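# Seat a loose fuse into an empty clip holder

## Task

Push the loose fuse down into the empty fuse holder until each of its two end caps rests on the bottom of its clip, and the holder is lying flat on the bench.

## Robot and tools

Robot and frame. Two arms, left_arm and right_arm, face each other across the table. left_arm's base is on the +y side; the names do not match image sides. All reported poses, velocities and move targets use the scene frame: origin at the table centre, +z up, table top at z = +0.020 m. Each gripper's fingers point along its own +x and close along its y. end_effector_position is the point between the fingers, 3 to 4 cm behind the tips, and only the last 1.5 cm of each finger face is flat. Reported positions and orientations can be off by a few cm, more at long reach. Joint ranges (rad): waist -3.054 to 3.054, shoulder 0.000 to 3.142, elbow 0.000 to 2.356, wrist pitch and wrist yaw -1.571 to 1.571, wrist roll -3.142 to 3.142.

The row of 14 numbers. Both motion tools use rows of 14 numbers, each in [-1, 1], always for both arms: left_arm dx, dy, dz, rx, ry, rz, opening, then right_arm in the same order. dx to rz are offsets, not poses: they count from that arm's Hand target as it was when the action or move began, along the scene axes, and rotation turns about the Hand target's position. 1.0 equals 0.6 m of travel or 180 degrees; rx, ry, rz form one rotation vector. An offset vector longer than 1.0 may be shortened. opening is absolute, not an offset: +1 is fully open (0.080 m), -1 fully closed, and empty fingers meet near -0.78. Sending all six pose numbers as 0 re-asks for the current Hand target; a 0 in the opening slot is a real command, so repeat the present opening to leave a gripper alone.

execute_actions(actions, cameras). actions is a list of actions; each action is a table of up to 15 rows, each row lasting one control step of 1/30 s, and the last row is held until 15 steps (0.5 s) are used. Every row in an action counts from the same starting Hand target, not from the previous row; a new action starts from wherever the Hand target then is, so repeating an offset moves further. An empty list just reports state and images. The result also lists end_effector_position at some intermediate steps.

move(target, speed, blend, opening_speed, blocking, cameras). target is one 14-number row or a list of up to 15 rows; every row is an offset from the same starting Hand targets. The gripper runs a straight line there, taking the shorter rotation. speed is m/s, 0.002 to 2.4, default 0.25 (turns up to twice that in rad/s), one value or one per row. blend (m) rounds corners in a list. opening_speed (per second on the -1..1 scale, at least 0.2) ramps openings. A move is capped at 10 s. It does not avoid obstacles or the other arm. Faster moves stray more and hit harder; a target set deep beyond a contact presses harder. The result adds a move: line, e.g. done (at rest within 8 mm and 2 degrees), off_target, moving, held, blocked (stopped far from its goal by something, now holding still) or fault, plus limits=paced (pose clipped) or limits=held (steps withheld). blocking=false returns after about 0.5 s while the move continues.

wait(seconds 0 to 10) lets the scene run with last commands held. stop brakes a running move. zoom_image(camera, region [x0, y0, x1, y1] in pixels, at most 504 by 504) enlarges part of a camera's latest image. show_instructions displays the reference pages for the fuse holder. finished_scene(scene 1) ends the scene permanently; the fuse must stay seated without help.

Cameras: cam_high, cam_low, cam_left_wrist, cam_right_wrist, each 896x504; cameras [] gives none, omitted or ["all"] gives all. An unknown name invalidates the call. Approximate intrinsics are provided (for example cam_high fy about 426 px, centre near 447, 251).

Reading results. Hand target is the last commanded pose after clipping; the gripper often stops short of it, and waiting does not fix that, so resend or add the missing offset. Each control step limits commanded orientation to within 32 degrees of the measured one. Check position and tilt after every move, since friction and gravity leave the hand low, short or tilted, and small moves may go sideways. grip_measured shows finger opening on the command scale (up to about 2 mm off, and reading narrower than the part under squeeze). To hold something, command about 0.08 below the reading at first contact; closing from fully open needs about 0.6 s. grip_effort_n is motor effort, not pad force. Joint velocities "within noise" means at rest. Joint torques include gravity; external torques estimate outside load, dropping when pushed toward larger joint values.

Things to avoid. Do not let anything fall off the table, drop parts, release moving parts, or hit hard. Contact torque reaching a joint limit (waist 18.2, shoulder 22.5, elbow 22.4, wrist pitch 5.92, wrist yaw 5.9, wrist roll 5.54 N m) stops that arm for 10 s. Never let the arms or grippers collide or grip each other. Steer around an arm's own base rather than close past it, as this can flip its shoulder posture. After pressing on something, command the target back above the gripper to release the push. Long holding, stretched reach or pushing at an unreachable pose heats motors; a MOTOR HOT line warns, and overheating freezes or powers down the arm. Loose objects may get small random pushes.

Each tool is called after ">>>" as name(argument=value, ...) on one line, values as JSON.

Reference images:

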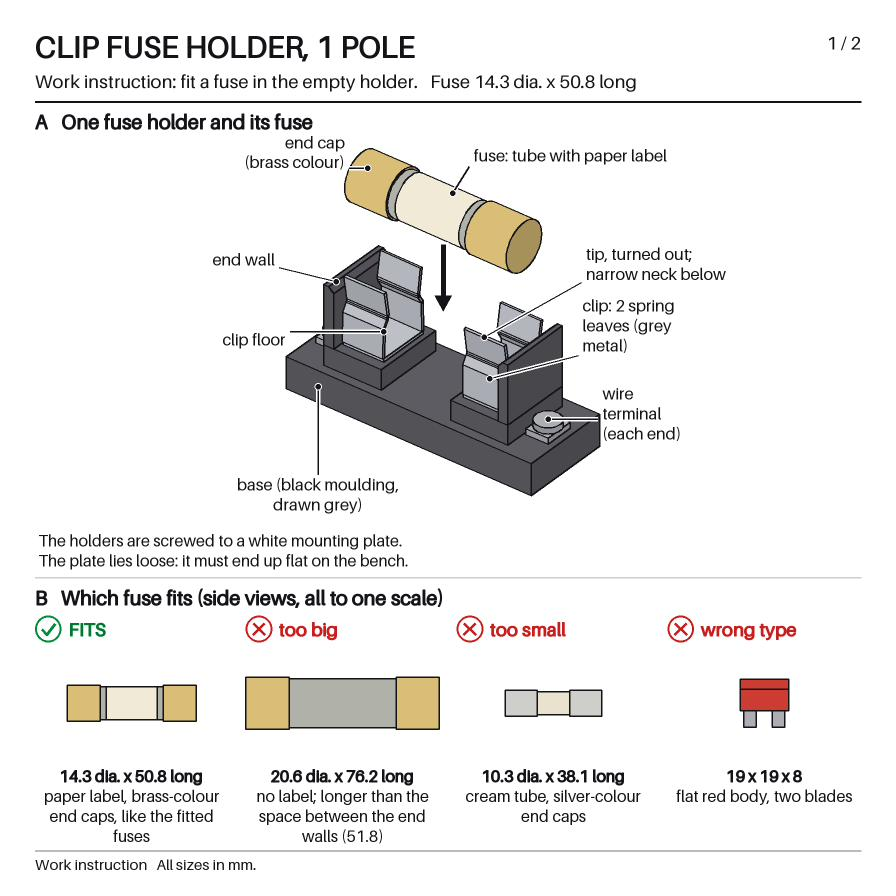

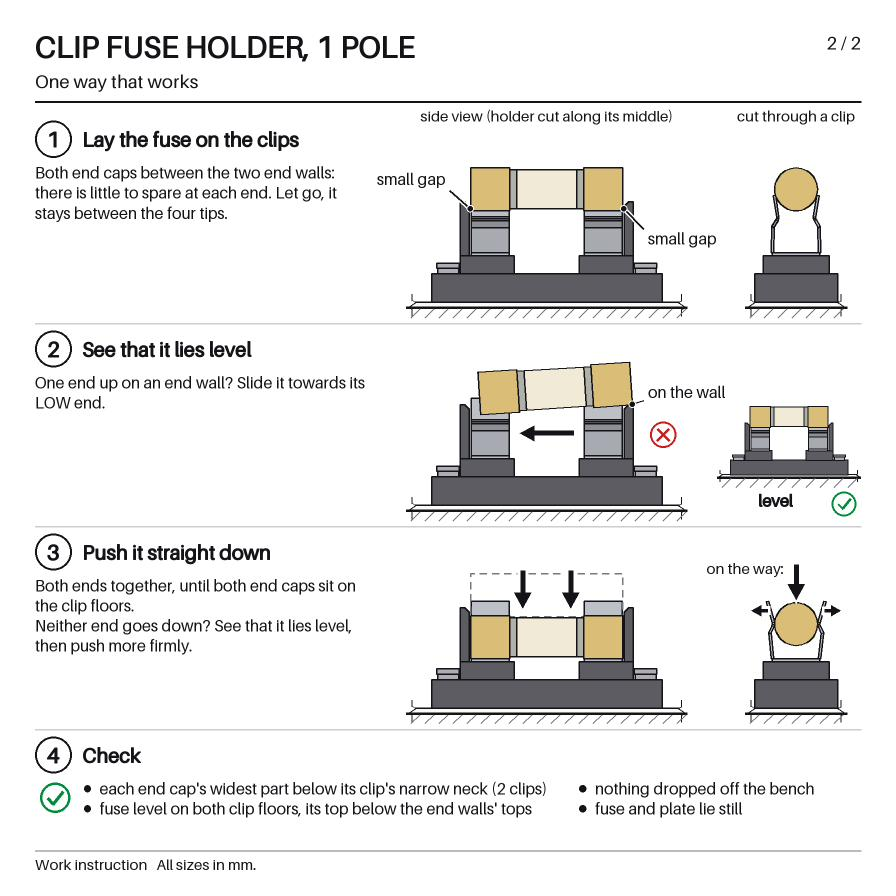

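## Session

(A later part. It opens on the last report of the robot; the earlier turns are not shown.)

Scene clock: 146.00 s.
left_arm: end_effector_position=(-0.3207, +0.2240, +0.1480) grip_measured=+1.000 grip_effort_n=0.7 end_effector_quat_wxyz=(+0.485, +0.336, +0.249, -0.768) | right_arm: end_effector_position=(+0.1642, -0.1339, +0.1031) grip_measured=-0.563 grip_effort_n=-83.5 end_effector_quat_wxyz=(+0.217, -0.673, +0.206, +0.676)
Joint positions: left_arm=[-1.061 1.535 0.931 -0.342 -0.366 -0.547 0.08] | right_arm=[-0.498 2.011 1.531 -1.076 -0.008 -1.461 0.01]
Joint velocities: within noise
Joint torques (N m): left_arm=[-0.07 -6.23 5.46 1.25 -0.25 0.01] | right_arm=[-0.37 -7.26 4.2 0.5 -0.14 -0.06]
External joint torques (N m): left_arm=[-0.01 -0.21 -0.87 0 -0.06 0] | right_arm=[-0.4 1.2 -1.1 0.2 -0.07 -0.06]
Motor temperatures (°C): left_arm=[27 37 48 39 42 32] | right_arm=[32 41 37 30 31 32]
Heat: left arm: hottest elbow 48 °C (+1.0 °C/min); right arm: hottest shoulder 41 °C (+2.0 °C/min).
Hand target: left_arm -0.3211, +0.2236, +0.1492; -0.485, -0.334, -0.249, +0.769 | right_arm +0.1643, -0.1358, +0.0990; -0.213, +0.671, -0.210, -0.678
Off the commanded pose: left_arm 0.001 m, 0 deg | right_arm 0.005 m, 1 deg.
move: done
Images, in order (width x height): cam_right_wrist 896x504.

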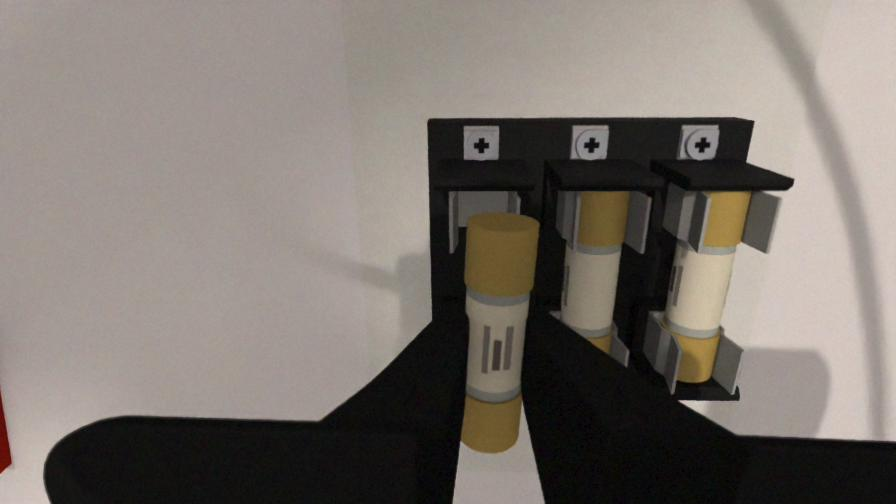

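>>> move(target=[0,0,0,0,0,0,1,0.0025,-0.0032,-0.019,0,0,0,-0.8], cameras=["cam_right_wrist"], speed=0.1)

>>> zoom_image(camera="cam_right_wrist", region=[400, 120, 600, 320])

>>> zoom_image(camera="cam_right_wrist", region=[420, 200, 740, 460])

Scene clock: 155.33 s.
left_arm: end_effector_position=(-0.3207, +0.2240, +0.1480) grip_measured=+1.000 grip_effort_n=0.7 end_effector_quat_wxyz=(+0.485, +0.336, +0.249, -0.768) | right_arm: end_effector_position=(+0.1644, -0.1358, +0.0952) grip_measured=-0.563 grip_effort_n=-83.5 end_effector_quat_wxyz=(+0.216, -0.673, +0.206, +0.677)
Joint positions: left_arm=[-1.061 1.535 0.931 -0.342 -0.366 -0.547 0.08] | right_arm=[-0.501 2.013 1.501 -1.045 -0.009 -1.465 0.01]
Joint velocities: within noise
Joint torques (N m): left_arm=[-0.06 -6.21 5.46 1.25 -0.25 0.02] | right_arm=[-0.57 -6.39 3.61 1.36 -0.1 -0.14]
External joint torques (N m): left_arm=[-0.05 -0.23 -0.8 0.02 -0.05 0.02] | right_arm=[-0.57 2.09 -1.75 1.03 -0.05 -0.14]
Motor temperatures (°C): left_arm=[27 37 48 39 42 32] | right_arm=[32 40 37 30 31 32]
Heat: left arm: hottest elbow 48 °C (+1.0 °C/min); right arm: hottest shoulder 40 °C (+2.0 °C/min).
Hand target: left_arm -0.3211, +0.2236, +0.1492; -0.485, -0.334, -0.249, +0.769 | right_arm +0.1657, -0.1378, +0.0876; -0.214, +0.671, -0.210, -0.678
Off the commanded pose: left_arm 0.001 m, 0 deg | right_arm 0.008 m, 1 deg.
move: done
Images, in order (width x height): cam_right_wrist 896x504.

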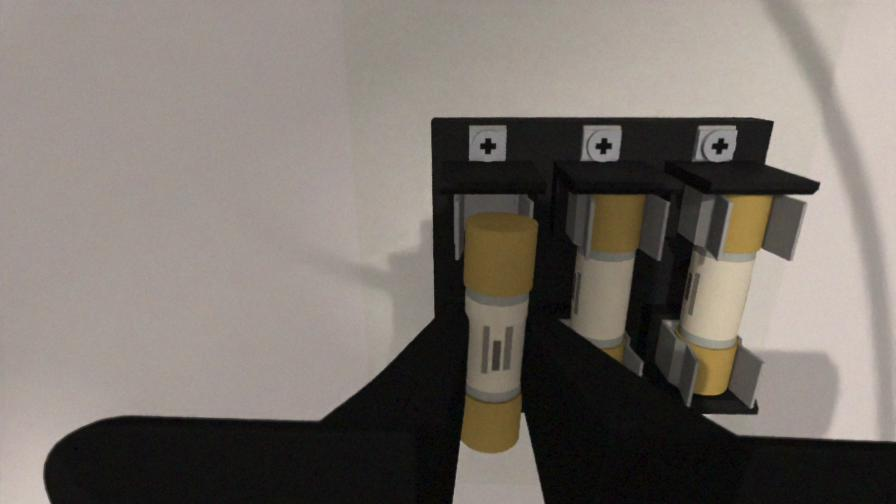

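Scaled by 2.520 from the camera's 896x504 image, which has a finer 1280x720 frame.

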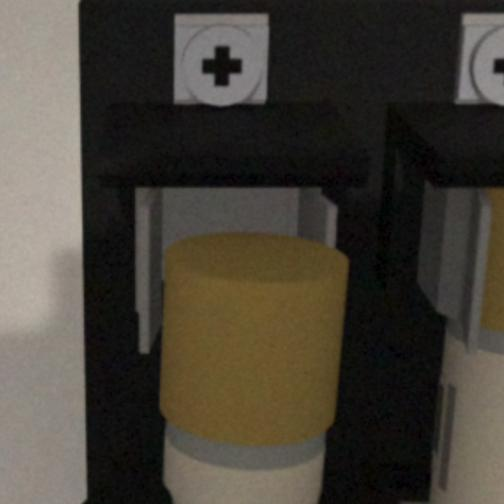

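Scaled by 1.575 from the camera's 896x504 image, which has a finer 1280x720 frame.

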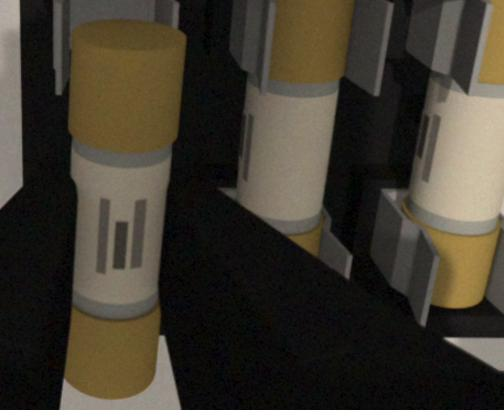

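>>> zoom_image(camera="cam_right_wrist", region=[380, 130, 560, 290])

>>> wait(seconds=0)

>>> zoom_image(camera="cam_low", region=[415, 265, 485, 345])

>>> zoom_image(camera="cam_high", region=[480, 230, 560, 310])

Scaled by 2.800 from the camera's 896x504 image, which has a finer 1280x720 frame.

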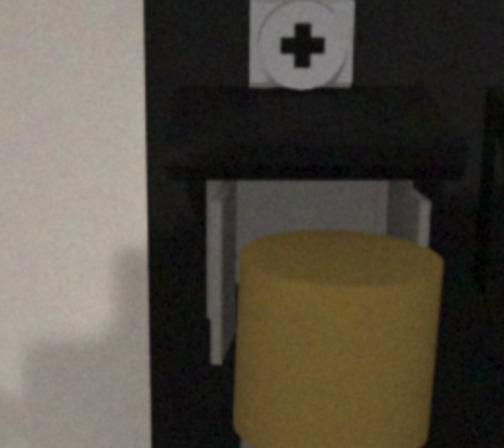

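Scene clock: 175.10 s.
left_arm: end_effector_position=(-0.3207, +0.2240, +0.1480) grip_measured=+1.000 grip_effort_n=1.2 end_effector_quat_wxyz=(+0.485, +0.336, +0.249, -0.768) | right_arm: end_effector_position=(+0.1644, -0.1358, +0.0952) grip_measured=-0.563 grip_effort_n=-83.5 end_effector_quat_wxyz=(+0.216, -0.673, +0.205, +0.677)
Joint positions: left_arm=[-1.061 1.535 0.931 -0.342 -0.366 -0.547 0.08] | right_arm=[-0.501 2.013 1.501 -1.045 -0.009 -1.466 0.01]
Joint velocities: within noise
Joint torques (N m): left_arm=[-0.02 -6.23 5.47 1.26 -0.27 0.01] | right_arm=[-0.63 -6.54 3.63 1.38 -0.1 -0.11]
External joint torques (N m): left_arm=[-0.01 -0.26 -0.75 0.04 -0.05 0.01] | right_arm=[-0.57 1.82 -1.6 1.09 -0.05 -0.11]
Motor temperatures (°C): left_arm=[27 37 48 39 41 32] | right_arm=[32 41 37 32 31 32]
Heat: left arm: hottest elbow 48 °C (+0.0 °C/min); right arm: hottest shoulder 41 °C (+0.0 °C/min).
Hand target: left_arm -0.3211, +0.2236, +0.1492; -0.485, -0.334, -0.249, +0.769 | right_arm +0.1657, -0.1378, +0.0877; -0.213, +0.671, -0.210, -0.678
Tool commands: left_gripper/opening=+1.0 right_gripper/opening=-0.8
Off the commanded pose: left_arm 0.001 m, 0 deg | right_arm 0.008 m, 1 deg.

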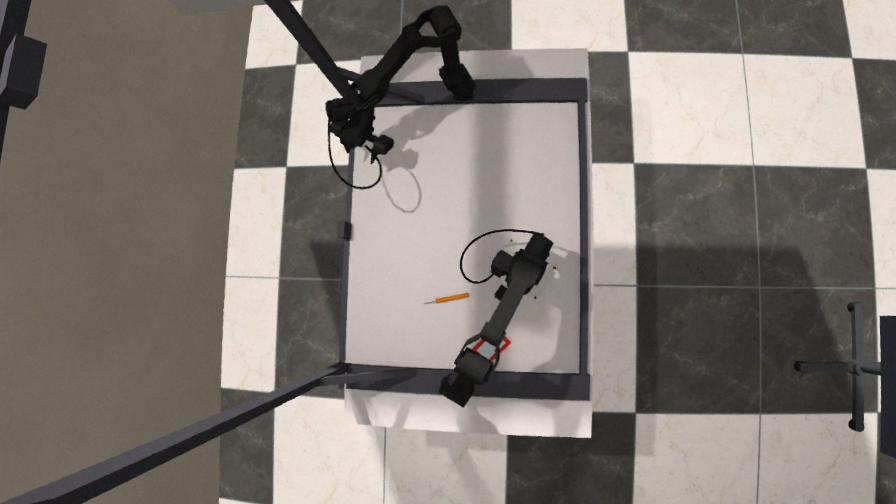

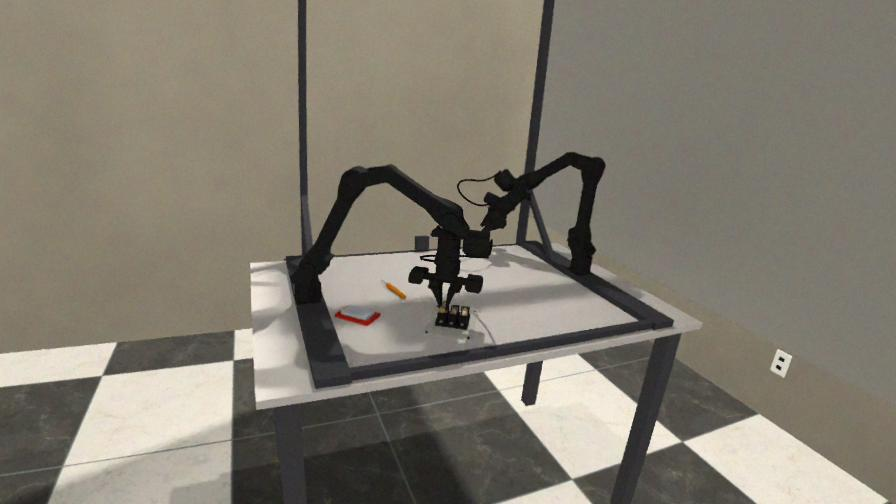

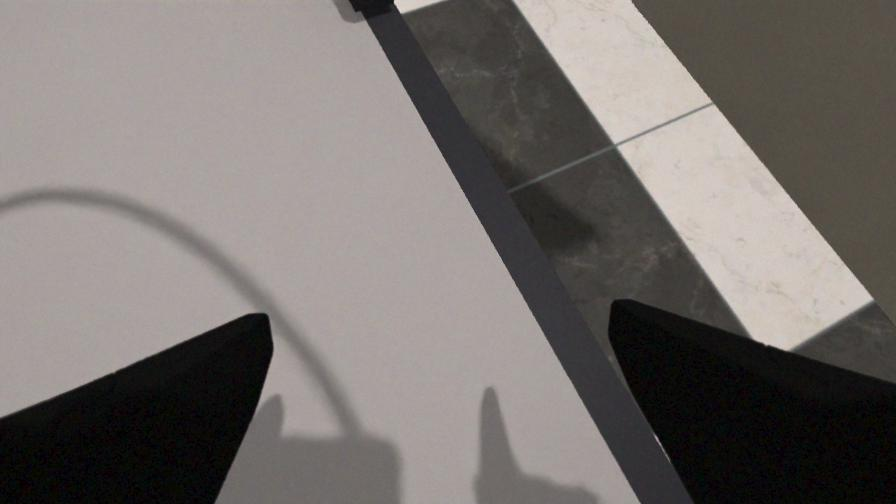

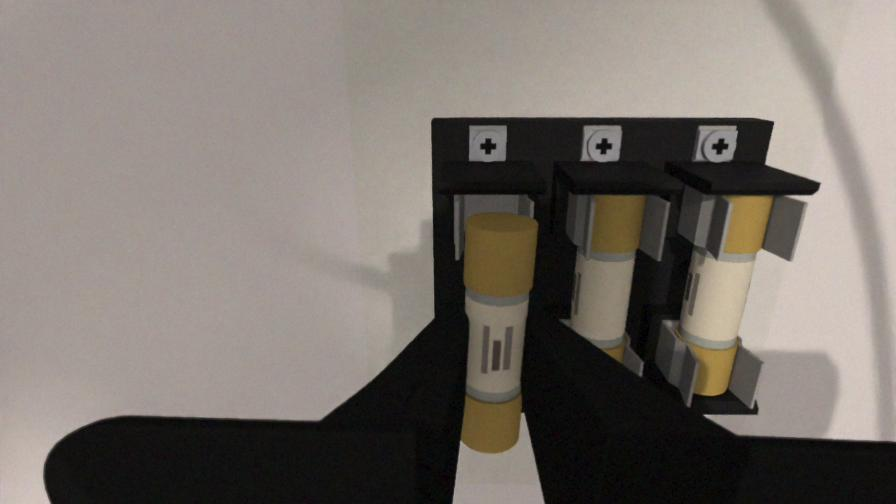

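Scaled by 6.300 from the camera's 896x504 image, which has a finer 1280x720 frame.

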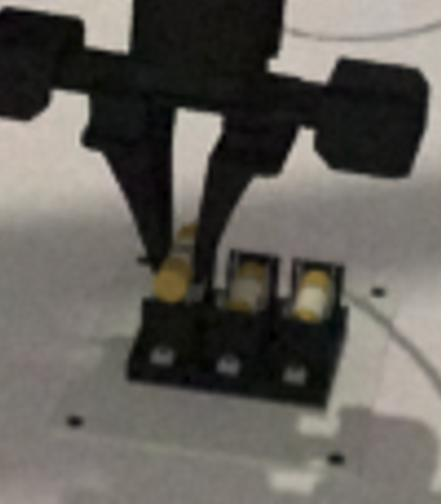

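Scaled by 6.300 from the camera's 896x504 image, which has a finer 1280x720 frame.

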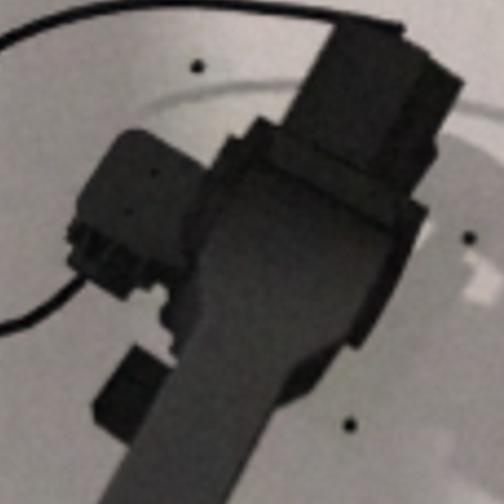

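>>> zoom_image(camera="cam_right_wrist", region=[640, 150, 840, 420])

>>> zoom_image(camera="cam_right_wrist", region=[400, 200, 600, 460])

Scaled by 1.867 from the camera's 896x504 image, which has a finer 1280x720 frame.

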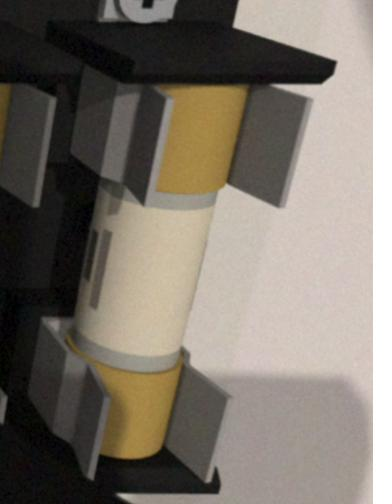

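Scaled by 1.938 from the camera's 896x504 image, which has a finer 1280x720 frame.

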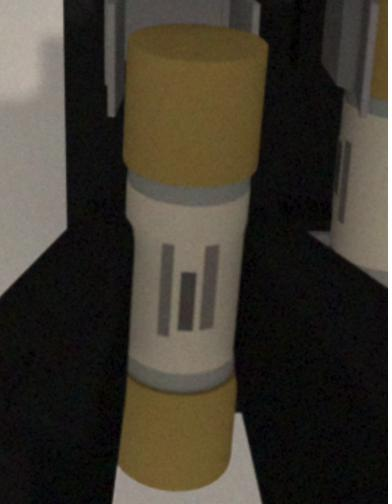

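>>> move(target=[0,0,0,0,0,0,1,0,0,0.012,0,0,0,-0.8], cameras=["cam_right_wrist","cam_low"], speed=0.1)

>>> zoom_image(camera="cam_low", region=[430, 290, 480, 340])

Scene clock: 196.90 s.
left_arm: end_effector_position=(-0.3207, +0.2240, +0.1480) grip_measured=+1.000 grip_effort_n=1.2 end_effector_quat_wxyz=(+0.485, +0.336, +0.249, -0.768) | right_arm: end_effector_position=(+0.1639, -0.1366, +0.0957) grip_measured=-0.563 grip_effort_n=-83.5 end_effector_quat_wxyz=(+0.214, -0.672, +0.207, +0.678)
Joint positions: left_arm=[-1.061 1.535 0.931 -0.342 -0.366 -0.547 0.08] | right_arm=[-0.501 2.013 1.503 -1.052 -0.009 -1.467 0.01]
Joint velocities: within noise
Joint torques (N m): left_arm=[-0.07 -6.23 5.49 1.26 -0.25 0.02] | right_arm=[-0.45 -7.36 5.36 0.02 -0.1 -0.06]
External joint torques (N m): left_arm=[-0.02 -0.24 -0.81 0.03 -0.05 0.01] | right_arm=[-0.51 1.03 0.11 -0.27 -0.04 -0.06]
Motor temperatures (°C): left_arm=[27 38 48 39 41 32] | right_arm=[32 40 37 32 31 32]
Heat: left arm: hottest elbow 48 °C (+0.0 °C/min); right arm: hottest shoulder 40 °C (-1.0 °C/min).
Hand target: left_arm -0.3211, +0.2236, +0.1492; -0.485, -0.334, -0.249, +0.769 | right_arm +0.1657, -0.1377, +0.0949; -0.213, +0.671, -0.210, -0.678
Off the commanded pose: left_arm 0.001 m, 0 deg | right_arm 0.002 m, 0 deg.
move: done
Images, in order (width x height): cam_low 896x504, cam_right_wrist 896x504.

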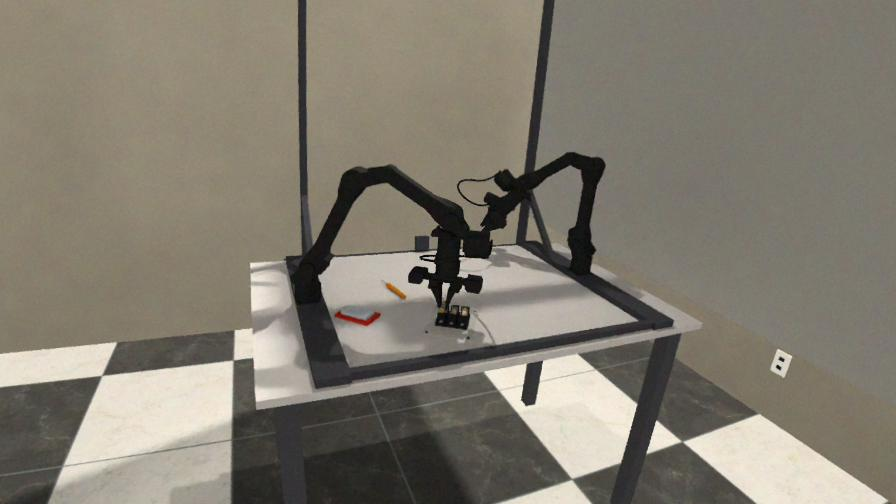

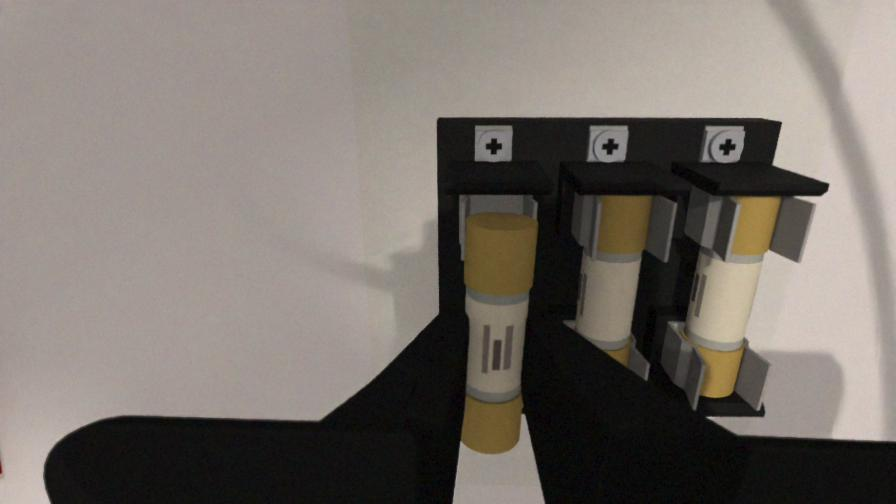

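Scaled by 10.080 from the camera's 896x504 image, which has a finer 1280x720 frame.

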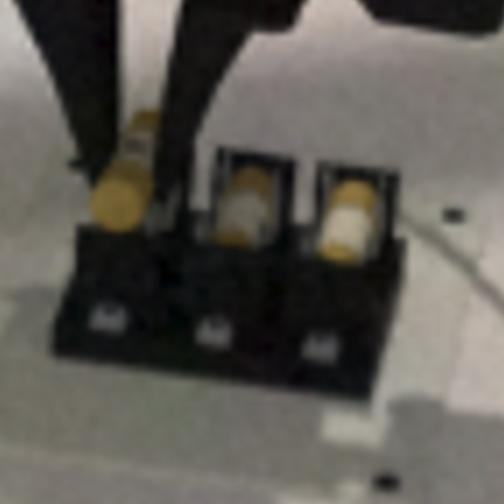

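>>> move(target=[[0,0,0,0,0,0,1,0,0,0.006,0,0,0,-0.8],[0,0,0,0,0,0,1,-0.003,0.002,0.006,0,0,0,-0.8],[0,0,0,0,0,0,1,-0.003,0.002,-0.009,0,0,0,-0.8]], cameras=["cam_right_wrist","cam_low"], speed=0.05)

>>> zoom_image(camera="cam_low", region=[430, 290, 480, 340])

Scene clock: 204.87 s.
left_arm: end_effector_position=(-0.3207, +0.2240, +0.1480) grip_measured=+1.000 grip_effort_n=0.7 end_effector_quat_wxyz=(+0.485, +0.336, +0.249, -0.768) | right_arm: end_effector_position=(+0.1646, -0.1366, +0.0955) grip_measured=-0.563 grip_effort_n=-83.5 end_effector_quat_wxyz=(+0.215, -0.672, +0.207, +0.677)
Joint positions: left_arm=[-1.061 1.535 0.931 -0.342 -0.366 -0.547 0.08] | right_arm=[-0.503 2.014 1.504 -1.05 -0.009 -1.467 0.01]
Joint velocities: within noise
Joint torques (N m): left_arm=[-0.07 -6.23 5.45 1.26 -0.27 0.02] | right_arm=[0.16 -6.92 4 1.25 -0.11 0.11]
External joint torques (N m): left_arm=[-0.05 -0.17 -0.89 0.01 -0.06 0.02] | right_arm=[0.21 1.52 -1.26 0.97 -0.06 0.11]
Motor temperatures (°C): left_arm=[27 38 48 39 41 32] | right_arm=[32 41 37 32 31 32]
Heat: left arm: hottest elbow 48 °C (+0.0 °C/min); right arm: hottest shoulder 41 °C (+0.0 °C/min).
Hand target: left_arm -0.3211, +0.2236, +0.1492; -0.485, -0.334, -0.249, +0.769 | right_arm +0.1639, -0.1366, +0.0894; -0.213, +0.671, -0.210, -0.678
Off the commanded pose: left_arm 0.001 m, 0 deg | right_arm 0.006 m, 0 deg.
move: done
Images, in order (width x height): cam_low 896x504, cam_right_wrist 896x504.

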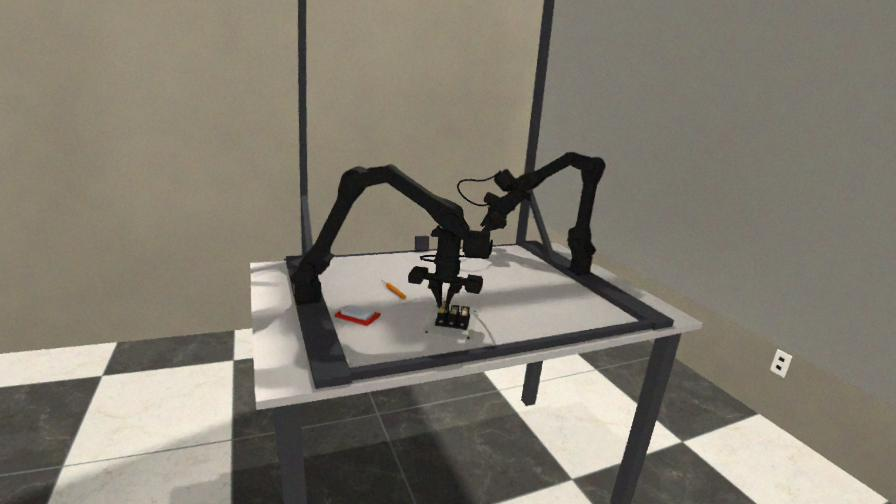

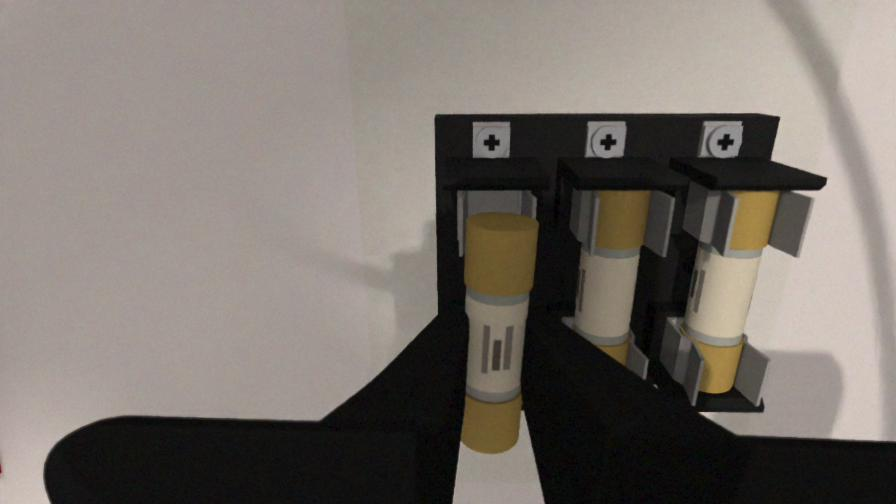

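Scaled by 10.080 from the camera's 896x504 image, which has a finer 1280x720 frame.

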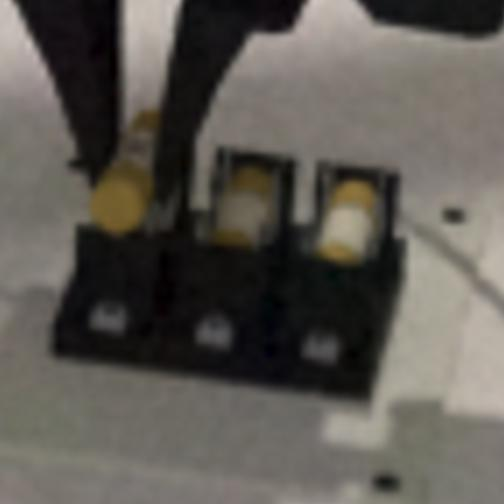

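>>> move(target=[[0,0,0,0,0,0,1,0,0,0.015,0,0,0,-0.8],[0,0,0,0,0,0,1,-0.004,0.0025,0.015,0,0,0,-0.8],[0,0,0,0,0,0,1,-0.004,0.0025,-0.0,0,0,0,-0.8]], cameras=["cam_right_wrist","cam_low"], speed=0.05)

>>> zoom_image(camera="cam_low", region=[430, 290, 480, 340])

>>> zoom_image(camera="cam_right_wrist", region=[400, 120, 600, 320])

Scene clock: 211.67 s.
left_arm: end_effector_position=(-0.3207, +0.2240, +0.1480) grip_measured=+1.000 grip_effort_n=1.2 end_effector_quat_wxyz=(+0.485, +0.336, +0.249, -0.768) | right_arm: end_effector_position=(+0.1631, -0.1356, +0.0956) grip_measured=-0.563 grip_effort_n=-83.5 end_effector_quat_wxyz=(+0.216, -0.672, +0.208, +0.677)
Joint positions: left_arm=[-1.061 1.535 0.931 -0.342 -0.366 -0.547 0.08] | right_arm=[-0.498 2.014 1.504 -1.051 -0.009 -1.46 0.01]
Joint velocities: within noise
Joint torques (N m): left_arm=[-0.07 -6.26 5.48 1.25 -0.26 0.02] | right_arm=[0.4 -6.57 3.99 1.23 -0.12 0.14]
External joint torques (N m): left_arm=[-0.07 -0.28 -0.76 0.04 -0.05 0.01] | right_arm=[0.43 1.94 -1.34 0.92 -0.06 0.14]
Motor temperatures (°C): left_arm=[27 38 48 39 41 32] | right_arm=[32 41 37 32 31 32]
Heat: left arm: hottest elbow 48 °C (+0.0 °C/min); right arm: hottest shoulder 41 °C (+1.0 °C/min).
Hand target: left_arm -0.3211, +0.2236, +0.1492; -0.485, -0.334, -0.249, +0.769 | right_arm +0.1615, -0.1351, +0.0895; -0.213, +0.671, -0.210, -0.678
Off the commanded pose: left_arm 0.001 m, 0 deg | right_arm 0.006 m, 0 deg.
move: done
Images, in order (width x height): cam_low 896x504, cam_right_wrist 896x504.

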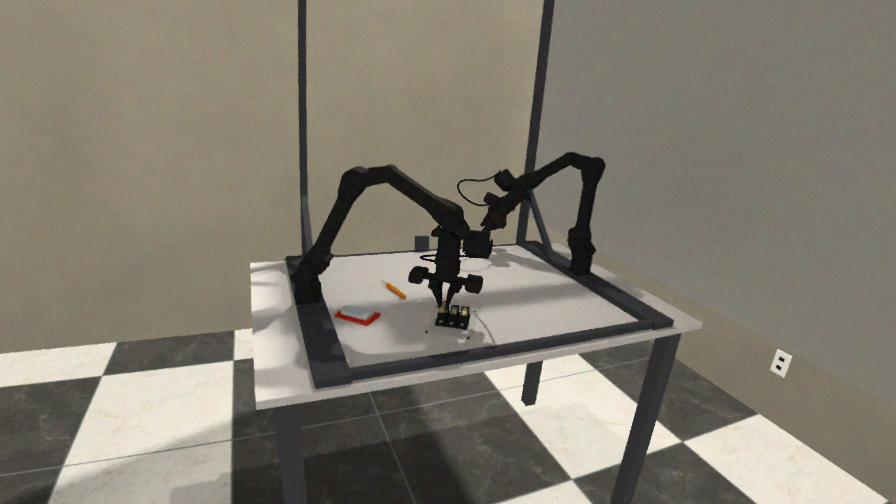

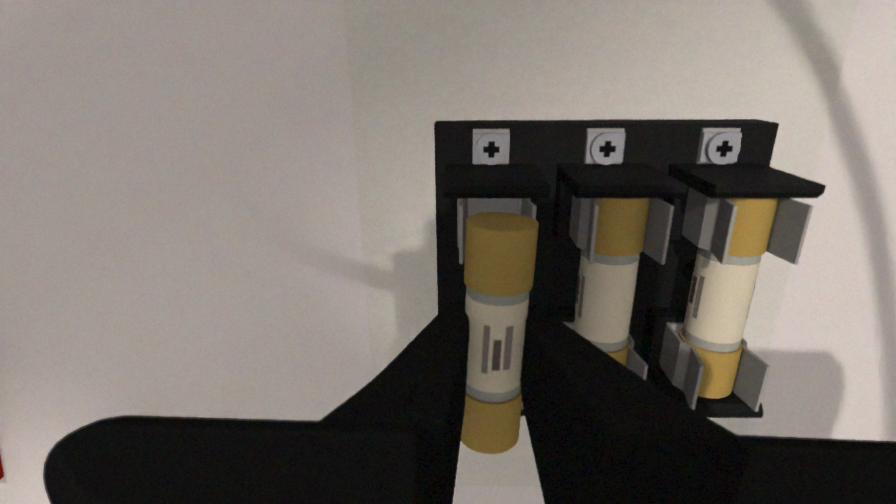

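Scaled by 10.080 from the camera's 896x504 image, which has a finer 1280x720 frame.

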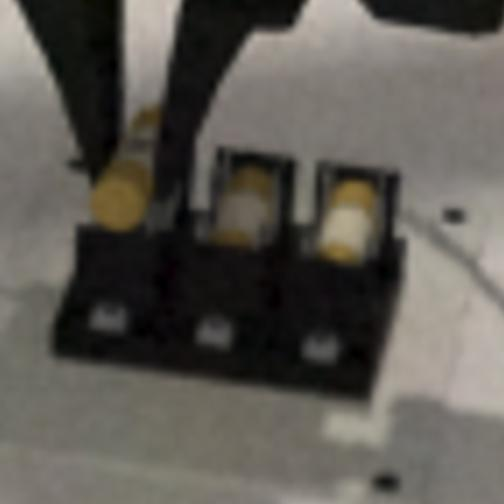

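Scaled by 2.520 from the camera's 896x504 image, which has a finer 1280x720 frame.

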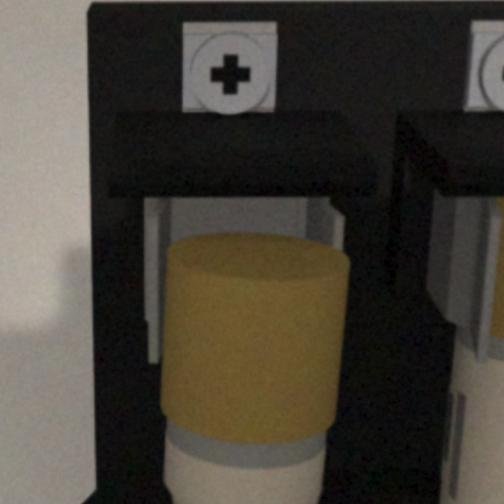

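>>> move(target=[0,0,0,0,0,0,1,0,0,0.05,0,0,0,-0.8], cameras=["cam_low","cam_right_wrist"], speed=0.12)

>>> zoom_image(camera="cam_low", region=[425, 275, 475, 325])

Scene clock: 221.77 s.
left_arm: end_effector_position=(-0.3207, +0.2240, +0.1480) grip_measured=+1.000 grip_effort_n=1.2 end_effector_quat_wxyz=(+0.485, +0.336, +0.249, -0.768) | right_arm: end_effector_position=(+0.1615, -0.1387, +0.1121) grip_measured=-0.563 grip_effort_n=-83.5 end_effector_quat_wxyz=(+0.206, -0.670, +0.218, +0.679)
Joint positions: left_arm=[-1.061 1.535 0.931 -0.342 -0.366 -0.547 0.08] | right_arm=[-0.498 2.01 1.565 -1.145 -0.009 -1.46 0.01]
Joint velocities: within noise
Joint torques (N m): left_arm=[-0.06 -6.2 5.48 1.26 -0.26 0.02] | right_arm=[0.47 -9.52 6.19 0.17 -0.13 0.12]
External joint torques (N m): left_arm=[-0.04 -0.2 -0.81 0.02 -0.05 0.02] | right_arm=[0.51 -1.06 0.86 -0.09 -0.08 0.12]
Motor temperatures (°C): left_arm=[27 38 48 39 41 31] | right_arm=[32 42 37 31 31 32]
Heat: left arm: hottest elbow 48 °C (+0.0 °C/min); right arm: hottest shoulder 42 °C (+2.0 °C/min).
Hand target: left_arm -0.3211, +0.2236, +0.1492; -0.485, -0.334, -0.249, +0.769 | right_arm +0.1616, -0.1350, +0.1195; -0.214, +0.671, -0.210, -0.678
Off the commanded pose: left_arm 0.001 m, 0 deg | right_arm 0.008 m, 1 deg.
move: done
Images, in order (width x height): cam_low 896x504, cam_right_wrist 896x504.

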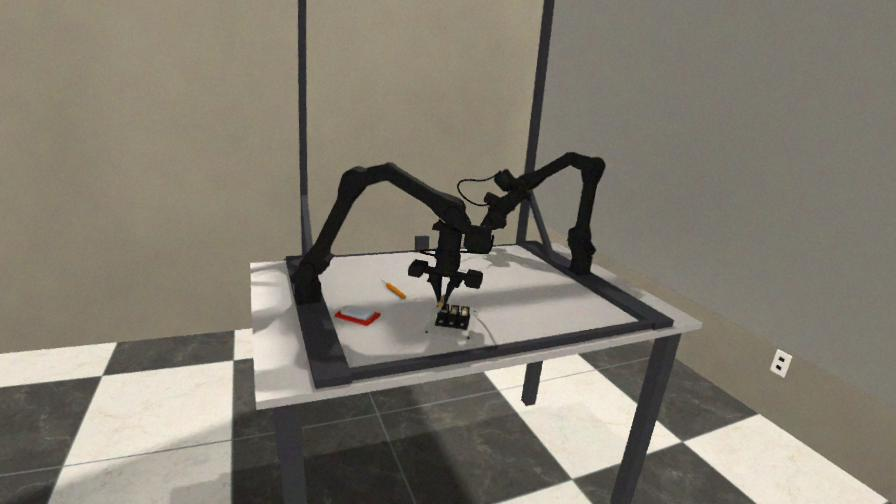

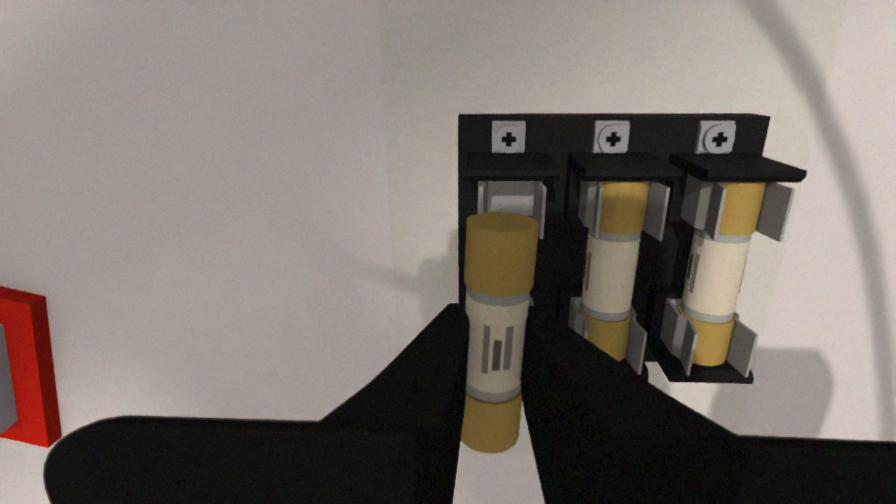

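Scaled by 10.080 from the camera's 896x504 image, which has a finer 1280x720 frame.

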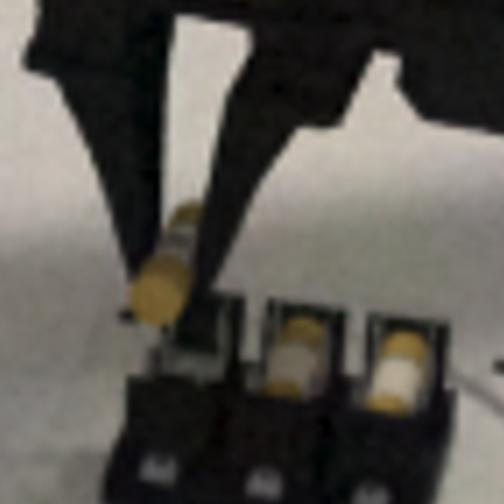

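>>> move(target=[[0,0,0,0,0,0,1,-0.2,0.157,0.0,0,0,0,-0.8],[0,0,0,0,0,0,1,-0.203,0.158,-0.07,0,0,0,-0.8]], cameras=[], speed=0.2)

>>> move(target=[[0,0,0,0,0,0,1,0,0,-0.0265,0,0,0,-0.8],[0,0,0,0,0,0,1,0,0,-0.0265,0,0,0,-0.3],[0,0,0,0,0,0,1,-0.0083,0.0057,-0.021,0,0,0,-0.3]], cameras=["cam_right_wrist"], speed=0.06, opening_speed=1)

Scene clock: 232.07 s.
left_arm: end_effector_position=(-0.3207, +0.2240, +0.1480) grip_measured=+1.000 grip_effort_n=0.7 end_effector_quat_wxyz=(+0.485, +0.336, +0.249, -0.768) | right_arm: end_effector_position=(+0.0400, -0.0393, +0.0794) grip_measured=-0.563 grip_effort_n=-83.5 end_effector_quat_wxyz=(+0.214, -0.671, +0.207, +0.679)
Joint positions: left_arm=[-1.061 1.535 0.931 -0.342 -0.366 -0.547 0.08] | right_arm=[-0.134 2.241 1.794 -1.113 -0.009 -1.1 0.01]
Joint velocities: within noise
Joint torques (N m): left_arm=[-0.06 -6.23 5.47 1.26 -0.26 0.02] | right_arm=[-0.05 -9.23 4.55 0.47 -0.06 0.13]
External joint torques (N m): left_arm=[-0.03 -0.24 -0.8 0.03 -0.05 0.02] | right_arm=[0.01 0.83 -0.85 0.18 -0.01 0.13]
Motor temperatures (°C): left_arm=[27 38 48 40 41 31] | right_arm=[32 42 37 31 31 32]
Heat: left arm: hottest elbow 48 °C (+0.0 °C/min); right arm: hottest shoulder 42 °C (+2.0 °C/min).
Hand target: left_arm -0.3211, +0.2236, +0.1492; -0.485, -0.334, -0.249, +0.769 | right_arm +0.0397, -0.0403, +0.0774; -0.213, +0.671, -0.210, -0.678
Off the commanded pose: left_arm 0.001 m, 0 deg | right_arm 0.002 m, 0 deg.
move: done
No camera images: "cameras" was empty.

Scene clock: 234.60 s.
left_arm: end_effector_position=(-0.3207, +0.2240, +0.1480) grip_measured=+1.000 grip_effort_n=0.7 end_effector_quat_wxyz=(+0.485, +0.336, +0.249, -0.768) | right_arm: end_effector_position=(+0.0355, -0.0394, +0.0654) grip_measured=-0.302 grip_effort_n=16.0 end_effector_quat_wxyz=(+0.212, -0.672, +0.210, +0.678)
Joint positions: left_arm=[-1.061 1.535 0.931 -0.342 -0.366 -0.547 0.08] | right_arm=[-0.124 2.258 1.765 -1.073 -0.009 -1.087 0.021]
Joint velocities: within noise
Joint torques (N m): left_arm=[-0.07 -6.21 5.47 1.25 -0.26 0.02] | right_arm=[0.18 -8.52 6.19 0.24 -0.03 0.12]
External joint torques (N m): left_arm=[-0.02 -0.22 -0.8 0.02 -0.05 0.01] | right_arm=[0.17 1.49 0.86 -0.07 0.02 0.12]
Motor temperatures (°C): left_arm=[27 38 48 40 41 31] | right_arm=[32 42 37 31 31 32]
Heat: left arm: hottest elbow 48 °C (+0.0 °C/min); right arm: hottest shoulder 42 °C (+1.0 °C/min).
Hand target: left_arm -0.3211, +0.2236, +0.1492; -0.485, -0.334, -0.249, +0.769 | right_arm +0.0347, -0.0369, +0.0649; -0.213, +0.671, -0.210, -0.678
Off the commanded pose: left_arm 0.001 m, 0 deg | right_arm 0.003 m, 0 deg.
move: done
Images, in order (width x height): cam_right_wrist 896x504.

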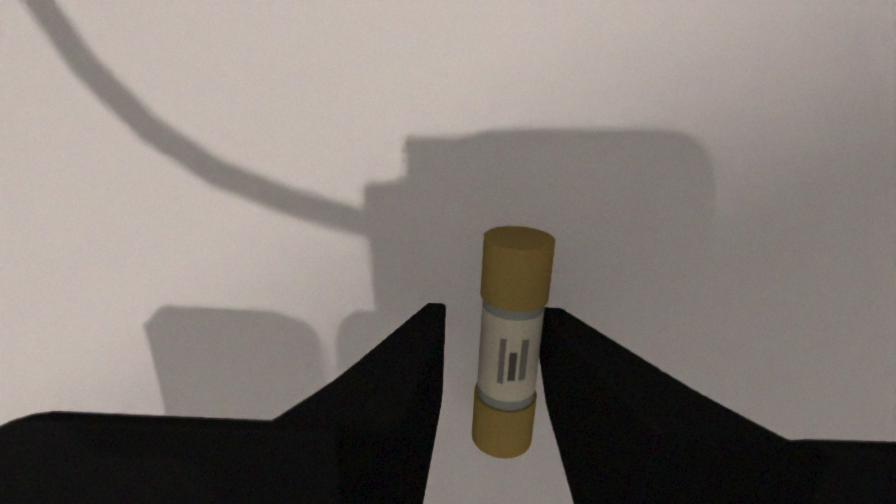

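>>> move(target=[[0,0,0,0,0,0,1,-0.0023,0.0065,0,0,0,0,-0.3],[0,0,0,0,0,0,1,-0.0023,0.0065,0,0,0,0,-0.8]], cameras=["cam_right_wrist"], speed=0.05, opening_speed=1)

Scene clock: 240.87 s.
left_arm: end_effector_position=(-0.3207, +0.2240, +0.1480) grip_measured=+1.000 grip_effort_n=0.7 end_effector_quat_wxyz=(+0.485, +0.336, +0.249, -0.768) | right_arm: end_effector_position=(+0.0344, -0.0353, +0.0657) grip_measured=-0.567 grip_effort_n=-83.5 end_effector_quat_wxyz=(+0.213, -0.671, +0.210, +0.678)
Joint positions: left_arm=[-1.061 1.535 0.931 -0.342 -0.366 -0.547 0.08] | right_arm=[-0.12 2.273 1.792 -1.084 -0.009 -1.083 0.009]
Joint velocities: within noise
Joint torques (N m): left_arm=[-0.06 -6.24 5.48 1.25 -0.27 0.01] | right_arm=[0.42 -8.52 6.09 0.28 -0.04 0.15]
External joint torques (N m): left_arm=[-0.1 -0.3 -0.76 0.04 -0.06 0.01] | right_arm=[0.34 1.73 0.67 -0.03 0.01 0.15]
Motor temperatures (°C): left_arm=[27 38 48 40 41 31] | right_arm=[32 42 38 31 31 32]
Heat: left arm: hottest elbow 48 °C (+0.0 °C/min); right arm: hottest shoulder 42 °C (+1.0 °C/min).
Hand target: left_arm -0.3211, +0.2236, +0.1492; -0.485, -0.334, -0.249, +0.769 | right_arm +0.0333, -0.0329, +0.0649; -0.213, +0.671, -0.210, -0.678
Off the commanded pose: left_arm 0.001 m, 0 deg | right_arm 0.003 m, 0 deg.
move: done
Images, in order (width x height): cam_right_wrist 896x504.

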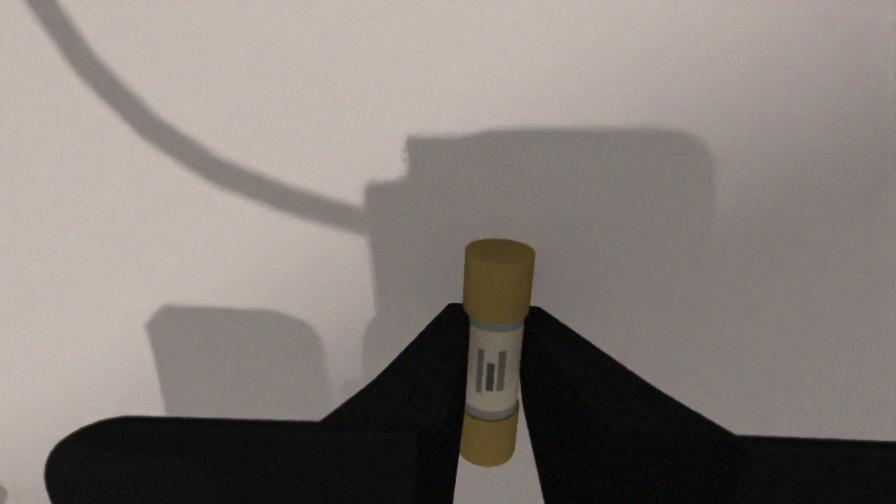

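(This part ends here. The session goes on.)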